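# Remove the cord tied around a flower bunch

## Task

Get the cord off the bunch of flowers, leaving the stems unbent and the blooms uncrushed.

## Robot and tools

Robot: two yam_ultra arms, left_arm and right_arm, each ending in a two-finger parallel gripper with a wrist camera. Calibrated bases in the scene frame: left_arm at (-0.012, +0.362, 0) m, quat_wxyz (+1.000, 0, 0, -0.011); right_arm at (-0.048, -0.261, 0) m, quat_wxyz (+1.000, 0, 0, -0.013). A two-camera stand is fixed to the floor behind the arms. Loose objects may get a brief push from outside now and then.

Frames: the scene frame has its origin at table height, halfway between the nominal bases, +z up, +x out over the table, left_arm toward +y (arm names do not match image sides). Reported end_effector_position (metres) and end_effector_quat_wxyz for each arm are in that arm's own base frame. Fixed cameras and the table use the scene frame. Offsets in commands run along the axes of that arm's current Hand target. On the gripper, fingers point along +z and open and close along y; end_effector_position sits between the pads, roughly 1 cm behind the tips. Reported poses may be off by a few centimetres, more at long reach.

Command row: 14 numbers, all in [-1, 1], always both arms: left dx, dy, dz, rx, ry, rz, opening, then the same seven for right. The six pose numbers are an offset from that arm's Hand target as it stood when the action or move began (not from the previous row); 1.0 equals 0.6 m or 180 degrees, and rx, ry, rz form one rotation vector. Repeating an offset in a new call moves further. Opening is absolute: +1 fully open (0.094 m), -1 closed. A 0 opening is a real command, so resend the current opening to leave a gripper alone. Sending six zeros re-requests the Hand target, which also releases a push against something.

execute_actions(actions, cameras): actions is a list of up to 15 actions; each action is a table of up to 15 rows, one per 1/30 s step, with the last row held for any remaining steps. Images appear only for an empty actions list or when cameras names them (["all"], a list of names, or []). Results also list end_effector_position at some steps.

move(target, speed, blend, opening_speed, grip_force, blocking, cameras): target is one 14-number row or a list of up to 15 rows, every row an offset from the same starting Hand targets. Straight-line paths, all finishing together, minimum 0.5 s, cut off at 10 s. speed in m/s, 0.002 to 2.9, default 0.25 (turns up to twice that in rad/s), one value or one per target. blend in metres rounds corners in a list; 0 stops at each. opening_speed is units per second on the -1 to +1 scale, at least 0.2; use it to close gently on soft things. grip_force is newtons per pad, 10 to 50, one value or one per arm, and persists; lower force closes slowly. blocking=false returns after about 0.5 s while the motion continues. No obstacle avoidance; grippers lag and can overshoot, especially fast or with a nearly straight arm. Avoid paths passing near an arm's own base. The move: line reports the ending (done, off_target, moving, held, fault) and limits (paced = pose clipped, held = steps withheld). Done means resting within 10 mm and 2 degrees; neither done nor off_target tells you about contact.

wait(seconds 0 to 10, cameras) lets time pass; stop(cameras) brakes a running move; zoom_image(camera, region [x0, y0, x1, y1] px, at most 504 by 504) enlarges part of the latest image of cam_high, cam_low, cam_left_wrist or cam_right_wrist (all 896x504). read_manual(section) gives licence text only. finished_scene(scene) ends the scene irreversibly; the goal must hold with the robot let go.

Controller: each step the commanded orientation is clipped to within 40 degrees of the measured one; position wins if both cannot be met. Friction and gravity can leave a gripper a few cm short; the next command, even zeros, asks again, or send the gap as an offset. Hand target in results is the last clipped command.

Readings: grip_measured uses the opening scale, reading up to about 2.5 mm wide when empty. Squeeze grows about 1 N per 0.001 below first contact, then can jump to the force limit; soft or round items get crushed further the lower you command. Open well above grip_measured to release. grip_effort_nm is a motor-side average (negative closing), not pad force. Joint torques include gravity and have offsets; joints 1-3 wrap at ±28 N m. Joint velocities may be summarised as within noise.

Hazards: don't drop things, release moving parts, slam, hit fixed or heavy objects, or push hard. Anything falling off the table, or left off it, fails the job. Contact or pressure between the two arms (including one gripper closing on the other's fingers) can fail it; the clearance check does not protect grippers or wrist cameras from each other. A wrist-camera cable touching anything counts as arm contact; too much force on it is bad. Arm stops cost. Motors heat when holding loads, stretched, or straining: MOTOR HOT at 75 °C, a fault fold at 90 °C disabling that arm, collapse at 100 °C. Here handle stems and blooms gently, using low grip_force and slow closing.

Each tool is called after "Call:" as name(argument=value, ...) on one line, values as JSON.

## Session

Call:
execute_actions(actions=[])

Scene clock: 0.00 s.
left_arm: end_effector_position=(+0.2206, -0.0193, +0.2740) grip_measured=+1.000 grip_effort_nm=n/a end_effector_quat_wxyz=(+0.443, -0.160, +0.866, -0.170) | right_arm: end_effector_position=(+0.3362, -0.0410, +0.1542) grip_measured=+1.000 grip_effort_nm=n/a end_effector_quat_wxyz=(+0.435, +0.414, +0.799, -0.006)
Joint positions: left_arm=[0.097 0.623 0.973 -0.952 0.233 -0.392 0.094] | right_arm=[0.117 1.16 0.738 -0.345 0.465 0.873 0.094]
Joint velocities: within noise
Joint torques (N m): no reading
Motor temperatures (°C): left_arm=[26 28 33 27 25 25 24] | right_arm=[26 26 31 23 28 26 27]
Heat: left arm: 33 °C; right arm: 31 °C.
Hand target: left_arm +0.2223, -0.0193, +0.2853; +0.460, -0.155, +0.858, -0.171 | right_arm +0.3378, -0.0422, +0.1617; +0.444, +0.415, +0.794, -0.005
Tool commands: left_gripper/opening=+1.0 right_gripper/opening=+1.0

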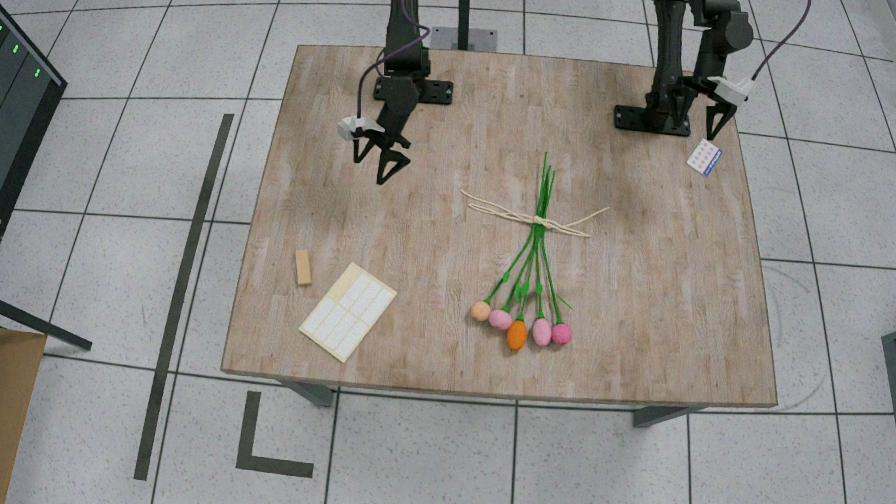

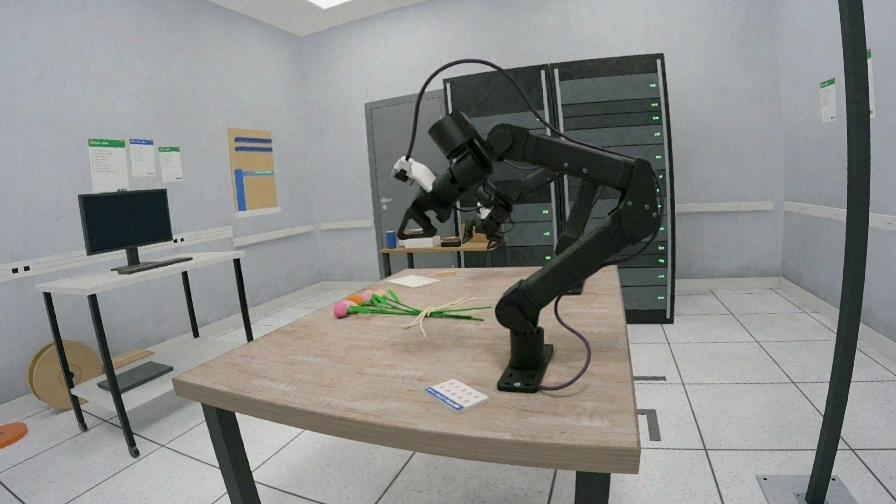

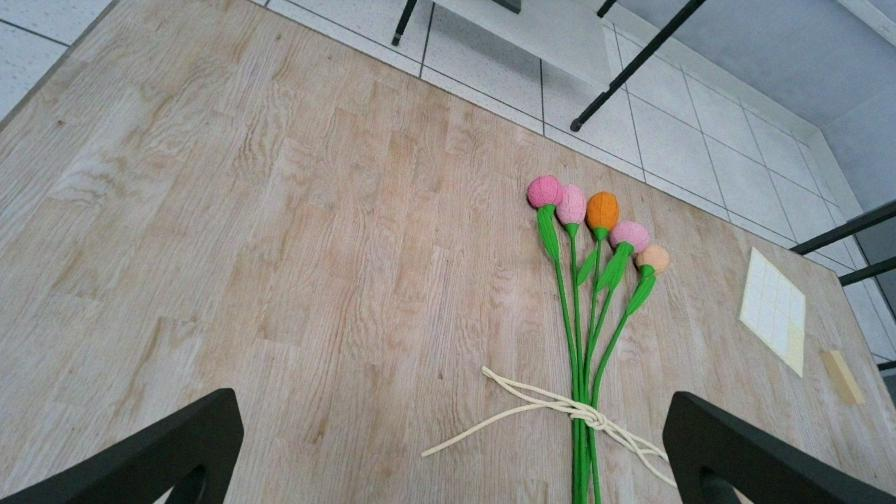

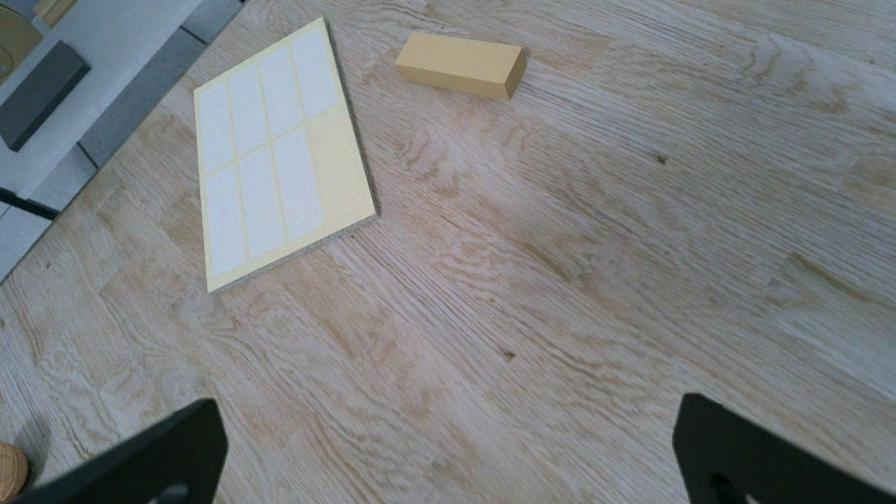

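Call:
zoom_image(camera="cam_high", region=[440, 140, 640, 360])

Call:
zoom_image(camera="cam_left_wrist", region=[400, 330, 700, 504])

Call:
zoom_image(camera="cam_low", region=[320, 270, 520, 350])

Scaled by 2.291 from the camera's 896x504 image, which has a finer 1280x720 frame.

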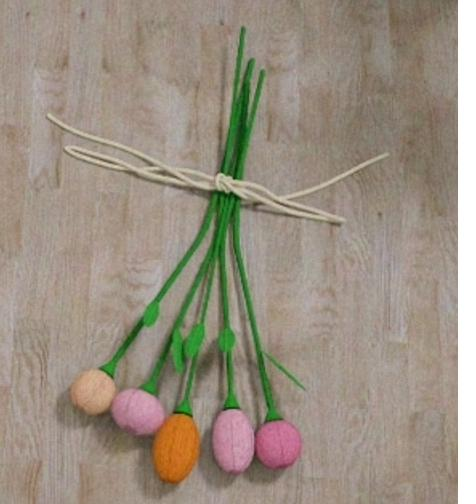

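Scaled by 1.680 from the camera's 896x504 image, which has a finer 1280x720 frame.

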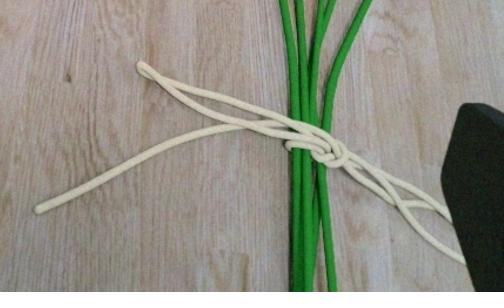

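Scaled by 2.520 from the camera's 896x504 image, which has a finer 1280x720 frame.

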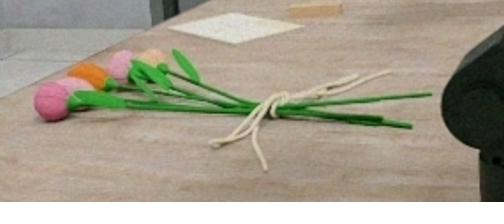

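Call:
move(target=[0.17,-0.075,0.193,0.084,0.348,0.444,0,0.199,0.14,-0.172,-0.182,0.295,-0.598,0], cameras=["all"])

Scene clock: 45.00 s.
left_arm: end_effector_position=(+0.2633, -0.1157, +0.1617) grip_measured=+0.003 grip_effort_nm=-0.13 end_effector_quat_wxyz=(-0.017, +0.553, +0.833, -0.003) | right_arm: end_effector_position=(+0.2896, +0.1275, +0.1659) grip_measured=+0.003 grip_effort_nm=-0.15 end_effector_quat_wxyz=(+0.000, -0.509, +0.861, -0.004)
Joint positions: left_arm=[-0.417 1.67 1.553 -1.488 0.001 0.756 0.047] | right_arm=[0.416 1.749 1.66 -1.48 0.007 -0.652 0.047]
Joint torques (N m): left_arm=[-0.36 -6.61 7.65 0.22 -0.1 0.05] | right_arm=[0.2 -4.98 7.19 0.18 -0.1 -0.15]
Motor temperatures (°C): left_arm=[26 28 36 34 25 25 24] | right_arm=[26 27 34 27 28 26 27]
Heat: left arm: 36 °C; right arm: 34 °C.
Hand target: left_arm +0.2707, -0.1200, +0.1697; +0.000, +0.559, +0.829, +0.001 | right_arm +0.2902, +0.1299, +0.1698; +0.000, -0.515, +0.857, +0.000
Off the commanded pose: left_arm 0.012 m, 2 deg | right_arm 0.005 m, 1 deg.
move: off_target (left_arm)

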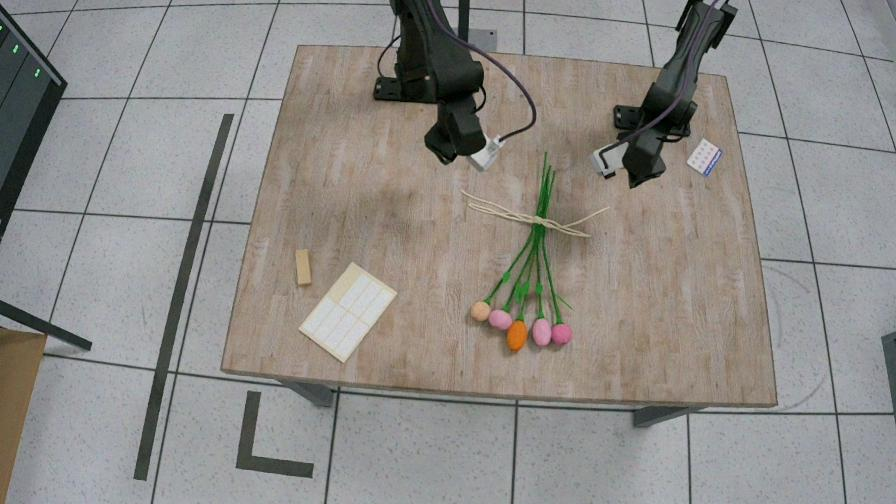

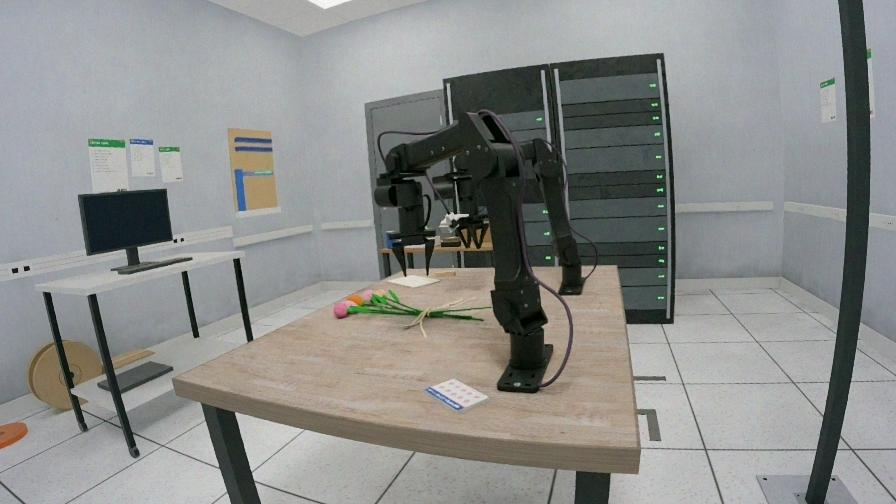

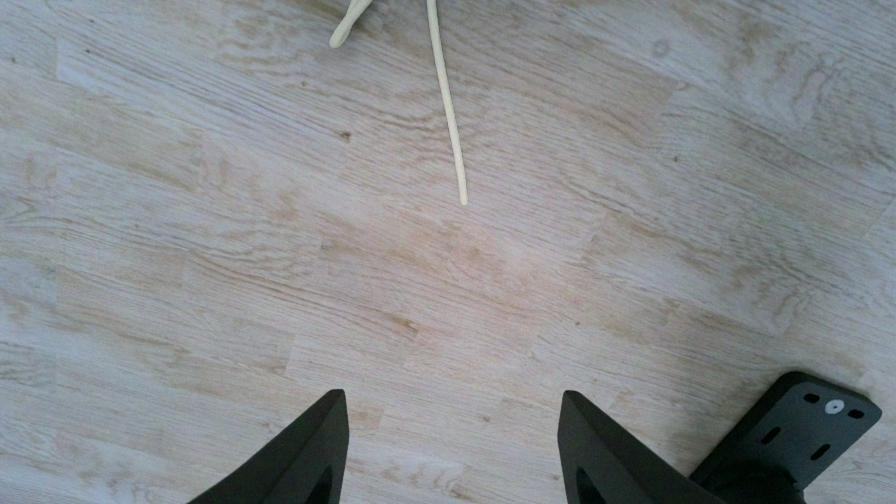

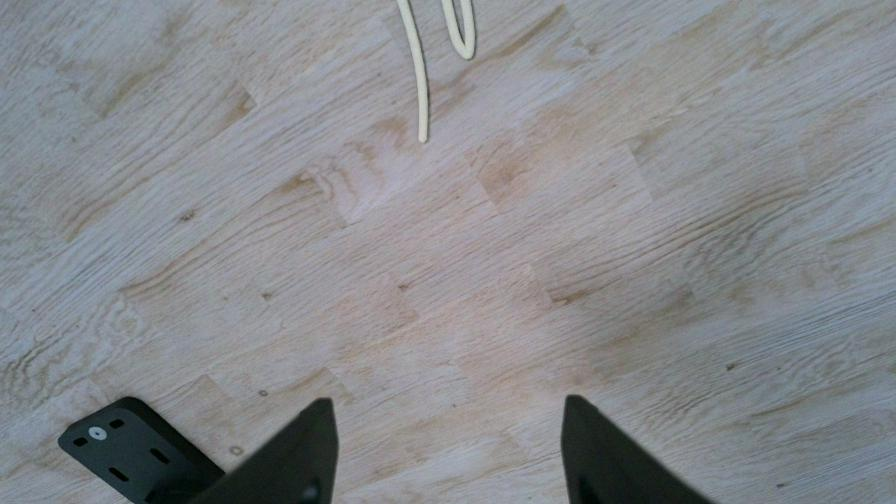

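Call:
move(target=[-0.038,-0.017,0.2,0,0,0,-0.4,-0.094,0.027,0.2,0,0,0,-0.4], cameras=["all"])

Scene clock: 65.17 s.
left_arm: end_effector_position=(+0.2641, -0.1400, +0.0494) grip_measured=-0.397 grip_effort_nm=-0.14 end_effector_quat_wxyz=(-0.014, +0.560, +0.829, -0.001) | right_arm: end_effector_position=(+0.2985, +0.1826, +0.0514) grip_measured=-0.397 grip_effort_nm=-0.15 end_effector_quat_wxyz=(-0.010, -0.519, +0.855, -0.004)
Joint positions: left_arm=[-0.491 1.748 1.191 -1.042 -0.001 0.697 0.028] | right_arm=[0.55 1.925 1.426 -1.093 0.007 -0.541 0.028]
Joint torques (N m): left_arm=[-0.44 -7.31 5.14 0.51 -0.04 -0.11] | right_arm=[0.18 -6.69 4.79 0.6 -0.11 0.08]
Heat: left arm: 36 °C; right arm: 33 °C.
Hand target: left_arm +0.2700, -0.1448, +0.0497; +0.000, +0.559, +0.829, +0.001 | right_arm +0.3023, +0.1872, +0.0497; +0.000, -0.516, +0.857, +0.000
Off the commanded pose: left_arm 0.008 m, 2 deg | right_arm 0.006 m, 1 deg.
move: done

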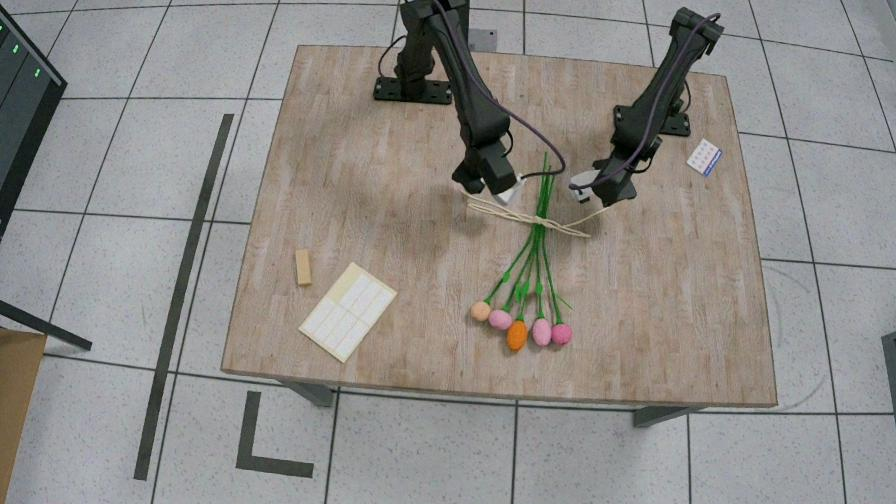

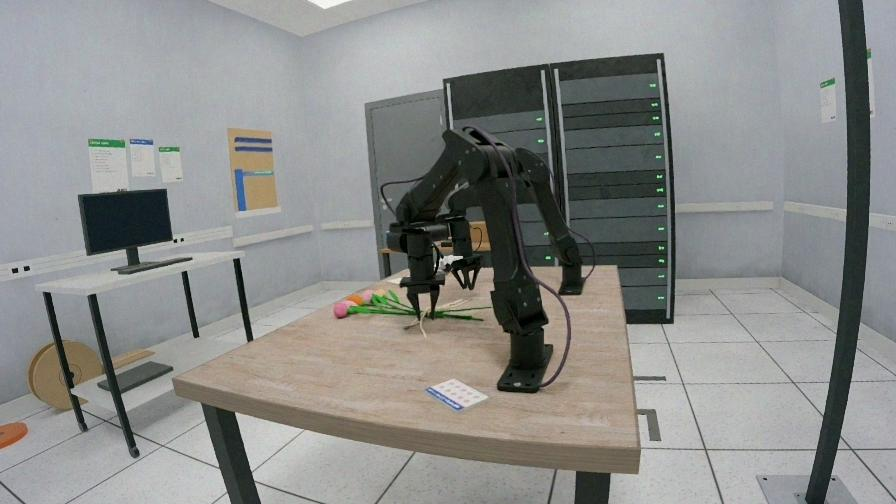

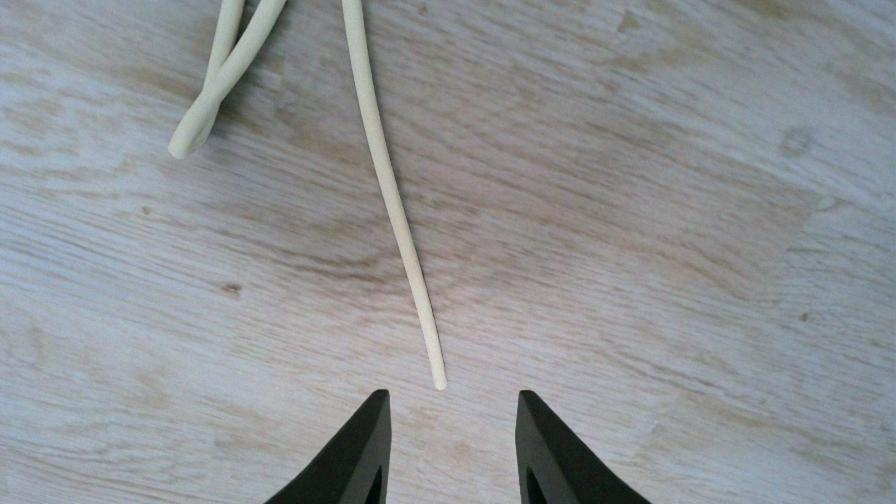

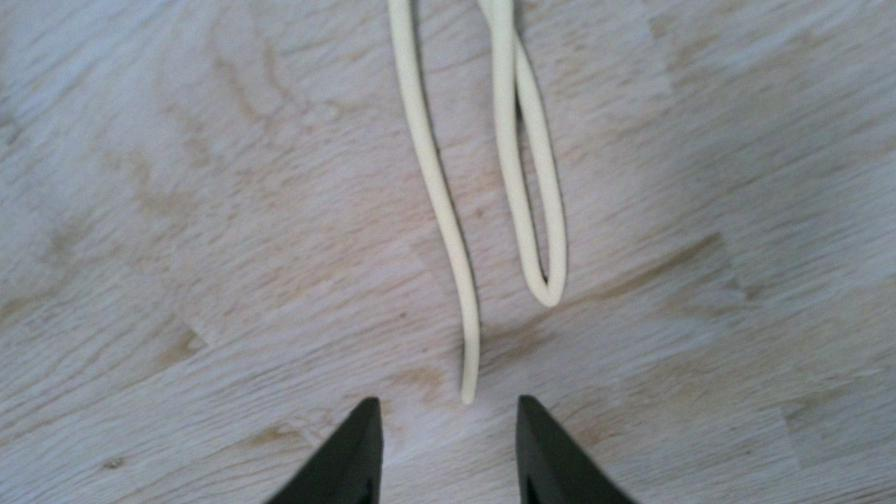

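Call:
move(target=[0,0.013,0.05,0,0,0,-0.5,0.017,-0.012,0.05,0,0,0,-0.5], cameras=["all"], speed=0.1)

Scene clock: 76.00 s.
left_arm: end_effector_position=(+0.2706, -0.1408, +0.0208) grip_measured=-0.497 grip_effort_nm=-0.14 end_effector_quat_wxyz=(-0.011, +0.558, +0.830, -0.001) | right_arm: end_effector_position=(+0.3002, +0.1725, +0.0238) grip_measured=-0.497 grip_effort_nm=-0.15 end_effector_quat_wxyz=(-0.007, -0.512, +0.859, -0.004)
Joint positions: left_arm=[-0.483 1.805 1.139 -0.928 -0.001 0.701 0.024] | right_arm=[0.523 1.937 1.328 -0.976 0.007 -0.552 0.024]
Joint torques (N m): left_arm=[0.51 -7.34 4.79 0.51 -0.04 0.04] | right_arm=[-0.14 -6.26 4.53 0.58 -0.11 -0.12]
Heat: left arm: 35 °C; right arm: 32 °C.
Hand target: left_arm +0.2773, -0.1420, +0.0198; +0.001, +0.559, +0.829, +0.001 | right_arm +0.3039, +0.1748, +0.0197; +0.000, -0.516, +0.857, +0.000
Off the commanded pose: left_arm 0.007 m, 1 deg | right_arm 0.006 m, 1 deg.
move: done

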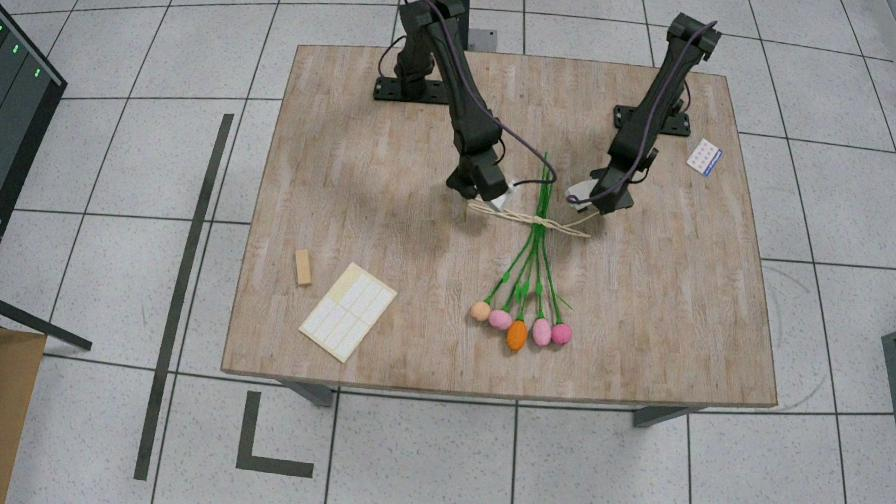

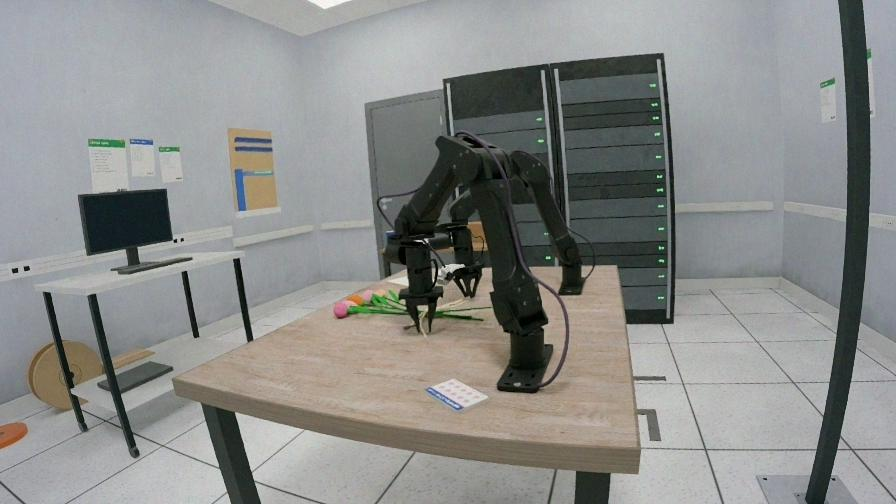

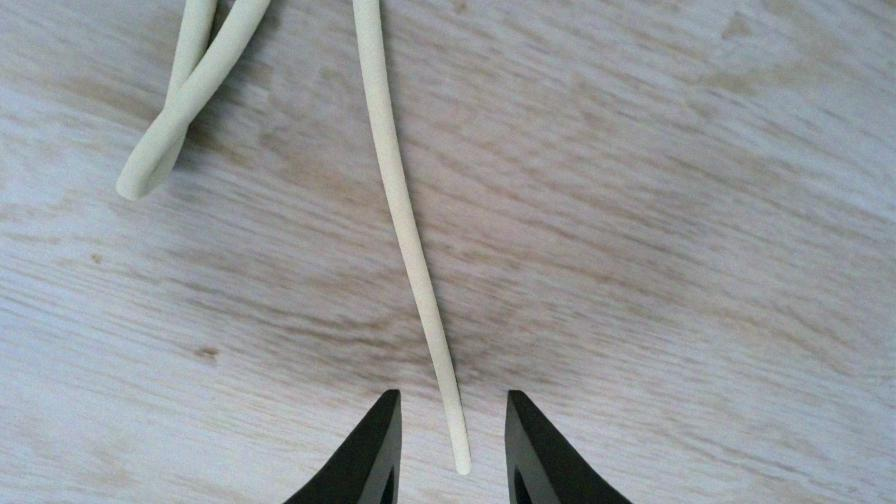

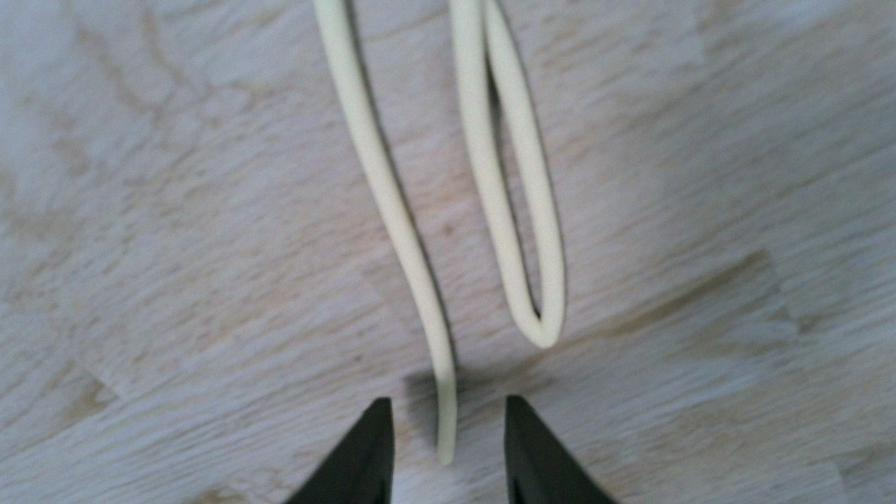

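Call:
move(target=[0,0,0.017,0,0,0,-0.6,0,0,0.02,0,0,0,-0.6], cameras=["cam_left_wrist","cam_right_wrist"], speed=0.03)

Scene clock: 81.03 s.
left_arm: end_effector_position=(+0.2701, -0.1406, +0.0130) grip_measured=-0.597 grip_effort_nm=-0.13 end_effector_quat_wxyz=(-0.012, +0.558, +0.829, -0.001) | right_arm: end_effector_position=(+0.2996, +0.1722, +0.0148) grip_measured=-0.598 grip_effort_nm=-0.14 end_effector_quat_wxyz=(-0.008, -0.512, +0.859, -0.004)
Joint positions: left_arm=[-0.483 1.817 1.121 -0.899 -0.001 0.702 0.019] | right_arm=[0.523 1.949 1.307 -0.944 0.007 -0.553 0.019]
Joint torques (N m): left_arm=[0.5 -6.97 4.38 0.63 -0.04 0.02] | right_arm=[-0.21 -5.86 4.03 0.7 -0.11 -0.12]
Heat: left arm: 35 °C; right arm: 32 °C.
Hand target: left_arm +0.2772, -0.1419, +0.0096; +0.000, +0.559, +0.829, +0.001 | right_arm +0.3039, +0.1748, +0.0077; +0.000, -0.516, +0.857, +0.000
Off the commanded pose: left_arm 0.008 m, 1 deg | right_arm 0.009 m, 1 deg.
move: done
Images, in order (width x height): cam_left_wrist 896x504, cam_right_wrist 896x504.

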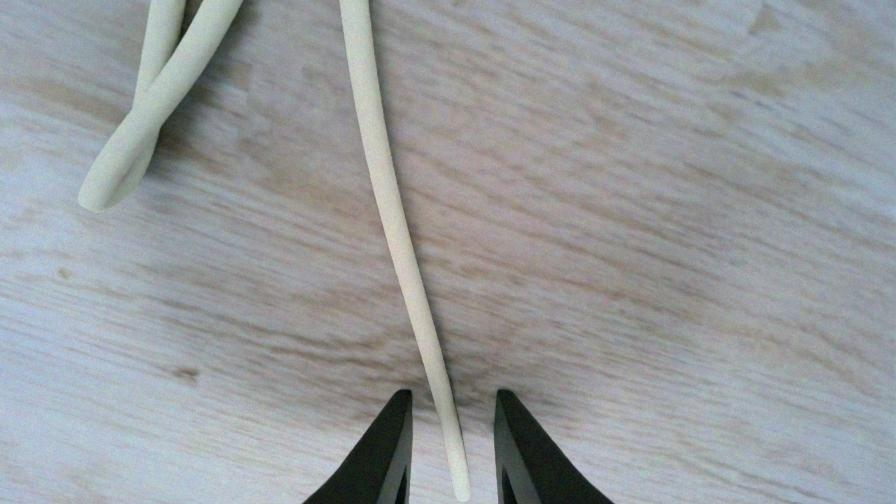

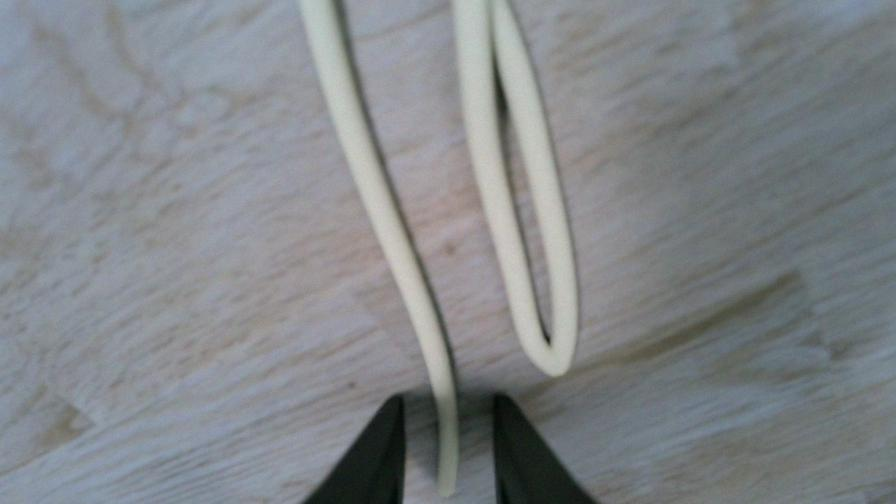

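Call:
move(target=[-0.005,0,0.008,0,0,0,-0.6,-0.005,0,0.008,0,0,0,-0.6], cameras=["cam_left_wrist","cam_right_wrist"], speed=0.02)

Call:
move(target=[0,0,0,0,0,0,-1,0,0,0,0,0,0,-1], cameras=["cam_left_wrist","cam_right_wrist"], opening_speed=0.3)

Scene clock: 87.03 s.
left_arm: end_effector_position=(+0.2701, -0.1406, +0.0128) grip_measured=-0.597 grip_effort_nm=-0.13 end_effector_quat_wxyz=(-0.013, +0.558, +0.829, -0.001) | right_arm: end_effector_position=(+0.2996, +0.1722, +0.0147) grip_measured=-0.598 grip_effort_nm=-0.14 end_effector_quat_wxyz=(-0.008, -0.512, +0.859, -0.004)
Joint positions: left_arm=[-0.483 1.818 1.121 -0.899 -0.001 0.702 0.019] | right_arm=[0.523 1.949 1.307 -0.944 0.007 -0.553 0.019]
Joint torques (N m): left_arm=[0.02 -5.65 4.36 0.79 -0.04 -0.02] | right_arm=[0.2 -4.85 4.23 0.83 -0.11 -0.07]
Heat: left arm: 35 °C; right arm: 32 °C.
Hand target: left_arm +0.2783, -0.1447, +0.0048; +0.000, +0.559, +0.829, +0.001 | right_arm +0.3053, +0.1775, +0.0029; +0.000, -0.516, +0.857, +0.000
Off the commanded pose: left_arm 0.012 m, 1 deg | right_arm 0.014 m, 1 deg.
move: off_target (left_arm, right_arm)
Images, in order (width x height): cam_left_wrist 896x504, cam_right_wrist 896x504.

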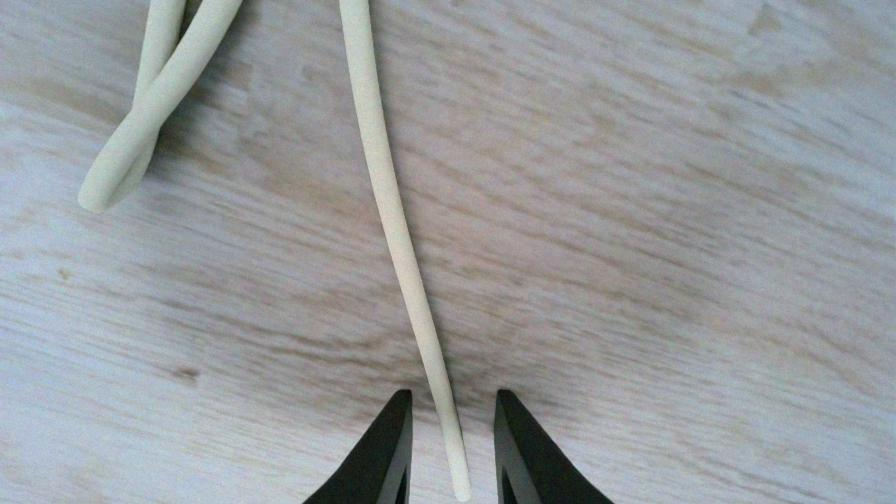

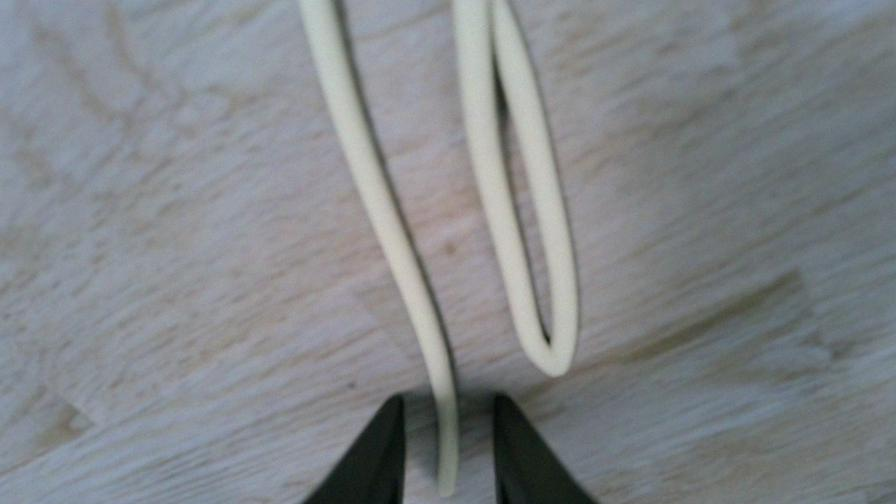

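Scene clock: 88.57 s.
left_arm: end_effector_position=(+0.2683, -0.1403, +0.0129) grip_measured=-0.951 grip_effort_nm=-0.97 end_effector_quat_wxyz=(-0.016, +0.558, +0.829, -0.003) | right_arm: end_effector_position=(+0.3037, +0.1712, +0.0145) grip_measured=-0.954 grip_effort_nm=-0.98 end_effector_quat_wxyz=(-0.002, -0.512, +0.859, -0.012)
Joint positions: left_arm=[-0.483 1.818 1.121 -0.906 0.003 0.702 0.002] | right_arm=[0.523 1.95 1.307 -0.932 0.024 -0.553 0.002]
Joint torques (N m): left_arm=[-0.02 -5.68 4.36 0.85 -0.08 -0.02] | right_arm=[0.14 -4.9 4.22 0.74 -0.29 -0.08]
Heat: left arm: 35 °C; right arm: 32 °C.
Hand target: left_arm +0.2783, -0.1447, +0.0048; +0.000, +0.559, +0.829, +0.001 | right_arm +0.3053, +0.1774, +0.0029; +0.000, -0.516, +0.857, -0.001
Off the commanded pose: left_arm 0.014 m, 2 deg | right_arm 0.013 m, 1 deg.
move: off_target (left_arm, right_arm)
Images, in order (width x height): cam_left_wrist 896x504, cam_right_wrist 896x504.

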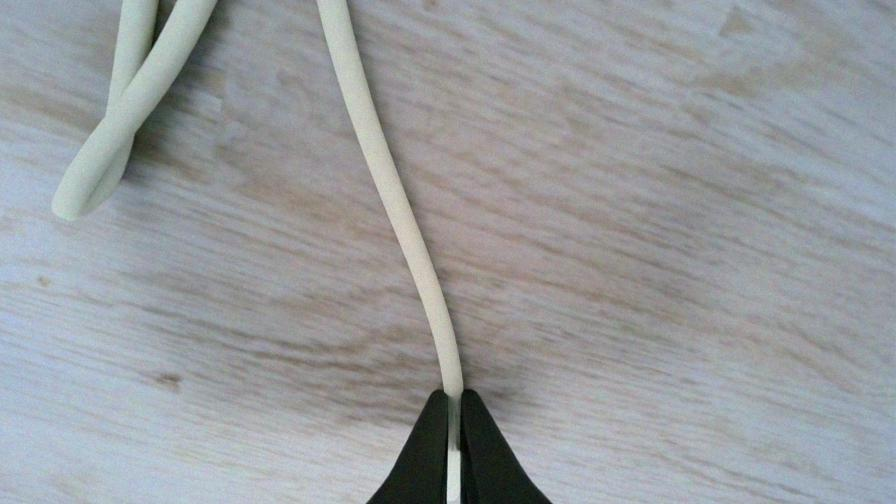

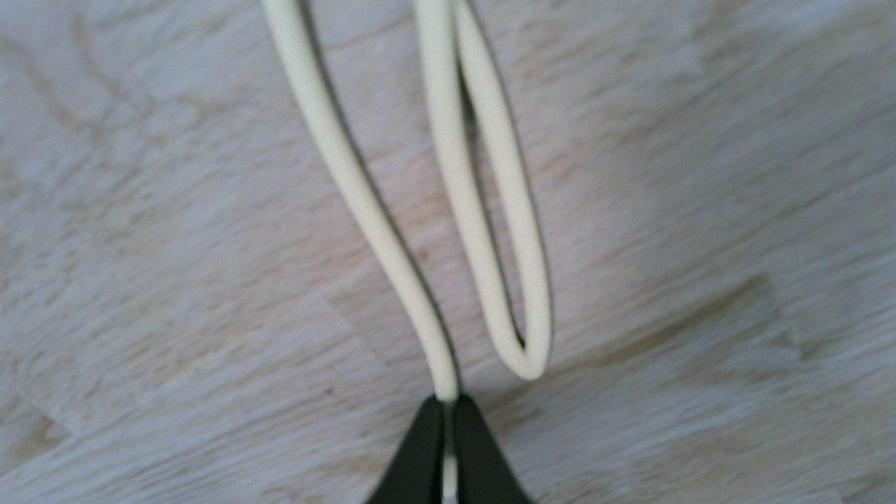

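Call:
move(target=[[0,0,-0.035,0,0,0,-1,0,0,-0.035,0,0,0,-1],[0.093,0.037,-0.035,0,0,0,-1,0.088,-0.047,-0.035,0,0,0,-1]], cameras=["all"], speed=0.06, blend=0.01)

Call:
zoom_image(camera="cam_high", region=[440, 140, 640, 360])

Scene clock: 98.80 s.
left_arm: end_effector_position=(+0.2725, -0.0841, +0.0176) grip_measured=-0.954 grip_effort_nm=-1.02 end_effector_quat_wxyz=(-0.020, +0.557, +0.830, -0.005) | right_arm: end_effector_position=(+0.3029, +0.1153, +0.0149) grip_measured=-0.957 grip_effort_nm=-1.04 end_effector_quat_wxyz=(-0.019, -0.511, +0.859, -0.003)
Joint positions: left_arm=[-0.304 1.757 1.066 -0.921 -0.002 0.878 0.002] | right_arm=[0.367 1.893 1.228 -0.943 0.012 -0.706 0.002]
Joint torques (N m): left_arm=[0.31 -10.32 4.51 0.32 -0.02 0.01] | right_arm=[-0.16 -8.96 4.12 0.34 -0.14 -0.12]
Heat: left arm: 34 °C; right arm: 32 °C.
Hand target: left_arm +0.2781, -0.0847, +0.0258; +0.001, +0.559, +0.829, +0.001 | right_arm +0.3056, +0.1176, +0.0240; +0.000, -0.516, +0.857, -0.001
Off the commanded pose: left_arm 0.010 m, 2 deg | right_arm 0.010 m, 2 deg.
move: done

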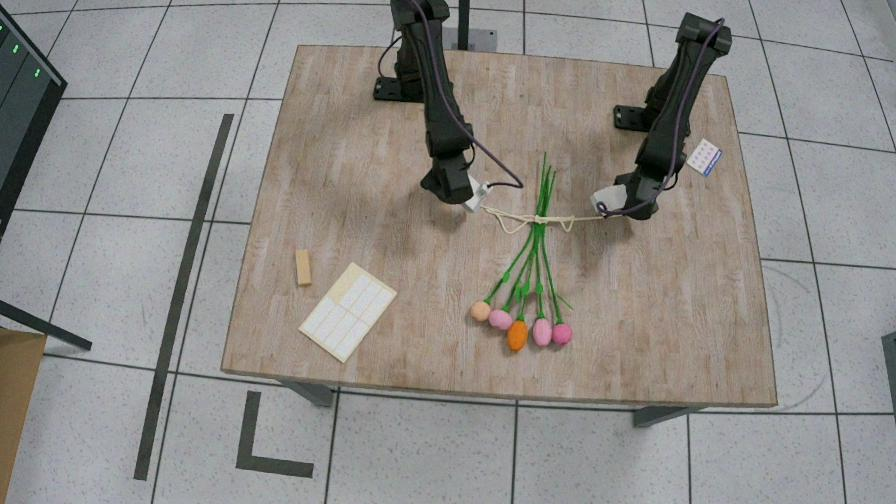

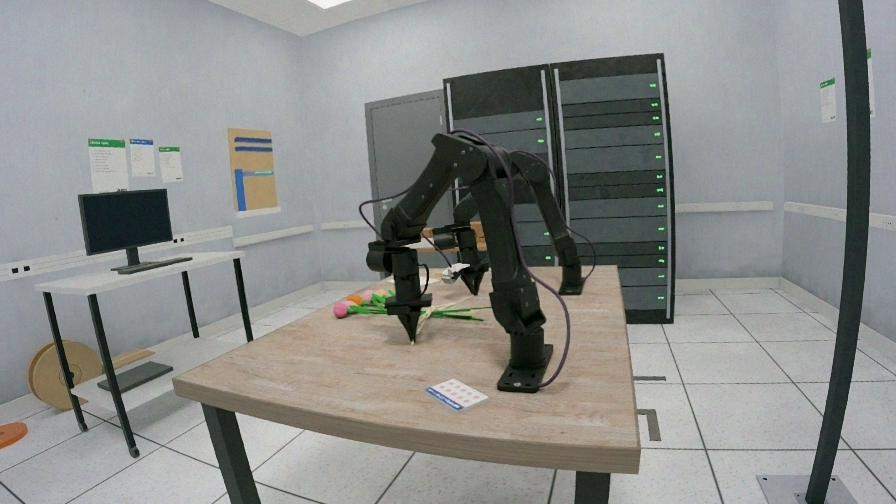

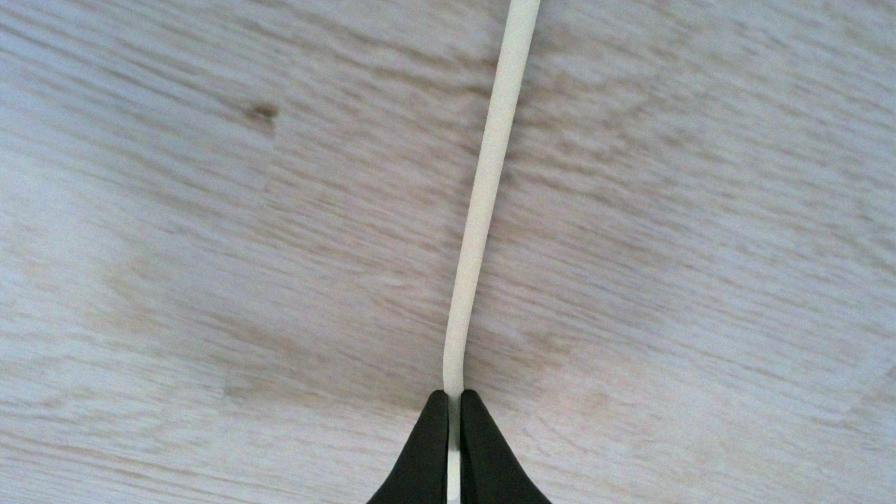

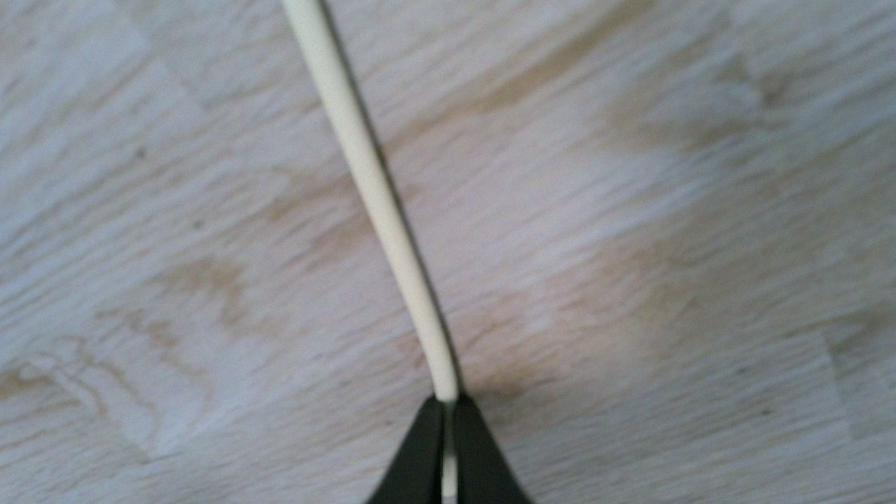

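Scaled by 2.291 from the camera's 896x504 image, which has a finer 1280x720 frame.

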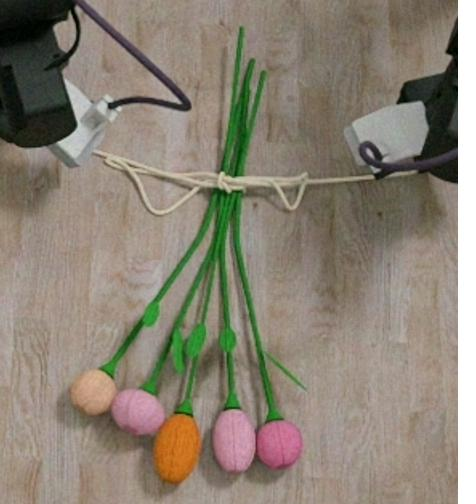

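Call:
move(target=[0.124,0.049,0,0,0,0,-1,0.117,-0.063,0,0,0,0,-1], cameras=["cam_high"], speed=0.06)

Call:
zoom_image(camera="cam_high", region=[400, 140, 700, 360])

Scene clock: 107.23 s.
left_arm: end_effector_position=(+0.2706, -0.0050, +0.0186) grip_measured=-0.954 grip_effort_nm=-1.02 end_effector_quat_wxyz=(-0.021, +0.557, +0.830, -0.010) | right_arm: end_effector_position=(+0.2997, +0.0359, +0.0166) grip_measured=-0.957 grip_effort_nm=-1.04 end_effector_quat_wxyz=(-0.025, -0.511, +0.859, +0.004)
Joint positions: left_arm=[-0.025 1.708 1.011 -0.92 -0.005 1.156 0.002] | right_arm=[0.123 1.823 1.143 -0.939 0.012 -0.95 0.002]
Joint torques (N m): left_arm=[0.32 -9.69 4.49 0.38 0 0.04] | right_arm=[-0.16 -8.29 4.15 0.5 -0.13 -0.13]
Heat: left arm: 34 °C; right arm: 32 °C.
Hand target: left_arm +0.2774, -0.0047, +0.0259; +0.000, +0.559, +0.829, +0.001 | right_arm +0.3060, +0.0379, +0.0240; +0.000, -0.516, +0.857, -0.001
Off the commanded pose: left_arm 0.010 m, 3 deg | right_arm 0.010 m, 3 deg.
move: off_target (left_arm, right_arm)
Images, in order (width x height): cam_high 896x504.

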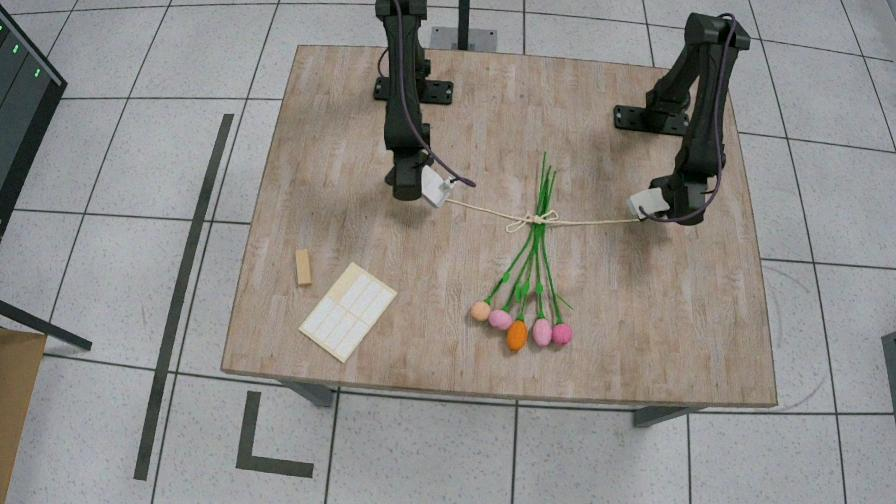

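Scaled by 1.680 from the camera's 896x504 image, which has a finer 1280x720 frame.

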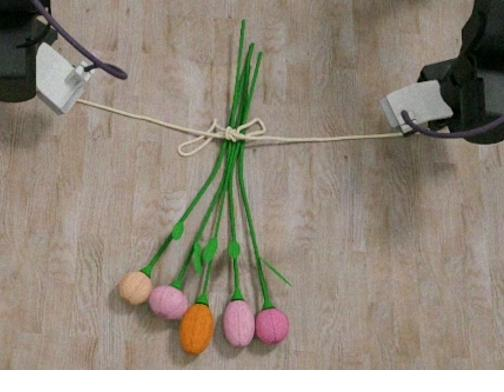

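Call:
move(target=[0.085,0.034,0,0,0,0,-1,0.066,-0.035,0,0,0,0,-1], cameras=["cam_high"], speed=0.05)

Call:
zoom_image(camera="cam_high", region=[400, 140, 700, 360])

Scene clock: 114.40 s.
left_arm: end_effector_position=(+0.2663, +0.0480, +0.0186) grip_measured=-0.954 grip_effort_nm=-1.02 end_effector_quat_wxyz=(-0.019, +0.557, +0.830, -0.014) | right_arm: end_effector_position=(+0.2996, -0.0077, +0.0168) grip_measured=-0.957 grip_effort_nm=-1.04 end_effector_quat_wxyz=(-0.023, -0.512, +0.859, +0.007)
Joint positions: left_arm=[0.171 1.708 1.011 -0.92 -0.005 1.353 0.002] | right_arm=[-0.022 1.814 1.133 -0.936 0.012 -1.096 0.002]
Joint torques (N m): left_arm=[0.36 -8.24 5.68 0.36 0.01 0.08] | right_arm=[-0.17 -8.12 4.15 0.45 -0.13 -0.17]
Heat: left arm: 34 °C; right arm: 32 °C.
Hand target: left_arm +0.2771, +0.0503, +0.0259; +0.000, +0.559, +0.829, +0.001 | right_arm +0.3060, -0.0069, +0.0241; +0.000, -0.516, +0.857, -0.001
Off the commanded pose: left_arm 0.013 m, 3 deg | right_arm 0.010 m, 3 deg.
move: off_target (left_arm, right_arm)
Images, in order (width x height): cam_high 896x504.

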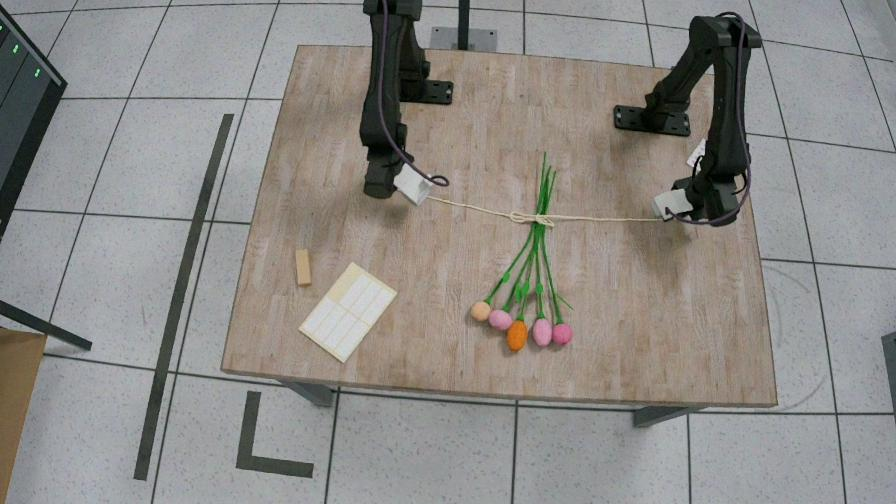

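Scaled by 1.680 from the camera's 896x504 image, which has a finer 1280x720 frame.

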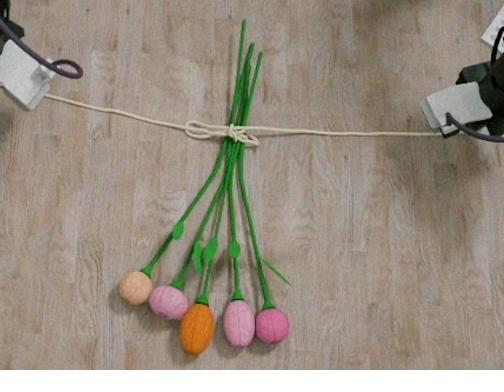

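Call:
move(target=[0.062,0.025,0,0,0,0,-1,0.059,-0.031,0,0,0,0,-1], cameras=["cam_high"], speed=0.04)

Call:
zoom_image(camera="cam_high", region=[470, 140, 630, 260])

Scene clock: 120.43 s.
left_arm: end_effector_position=(+0.2643, +0.0858, +0.0207) grip_measured=-0.954 grip_effort_nm=-1.02 end_effector_quat_wxyz=(-0.013, +0.557, +0.830, -0.012) | right_arm: end_effector_position=(+0.2961, -0.0464, +0.0168) grip_measured=-0.957 grip_effort_nm=-1.04 end_effector_quat_wxyz=(-0.022, -0.511, +0.859, +0.010)
Joint positions: left_arm=[0.307 1.72 1.034 -0.92 -0.006 1.489 0.002] | right_arm=[-0.151 1.814 1.133 -0.936 0.012 -1.225 0.002]
Joint torques (N m): left_arm=[0.4 -6.26 7.02 0.32 0.02 0.04] | right_arm=[-0.09 -7.35 5.19 0.43 -0.15 -0.12]
Heat: left arm: 34 °C; right arm: 32 °C.
Hand target: left_arm +0.2771, +0.0903, +0.0259; +0.000, +0.559, +0.829, +0.001 | right_arm +0.3058, -0.0469, +0.0242; +0.000, -0.516, +0.857, -0.001
Off the commanded pose: left_arm 0.015 m, 2 deg | right_arm 0.012 m, 3 deg.
move: off_target (left_arm, right_arm)
Images, in order (width x height): cam_high 896x504.

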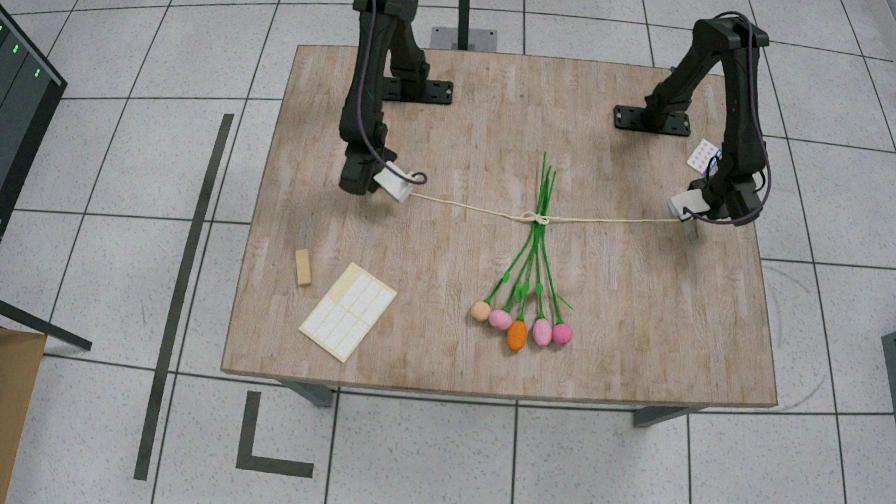

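Scaled by 3.150 from the camera's 896x504 image, which has a finer 1280x720 frame.

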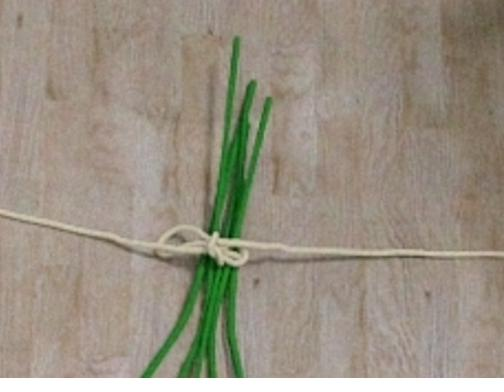

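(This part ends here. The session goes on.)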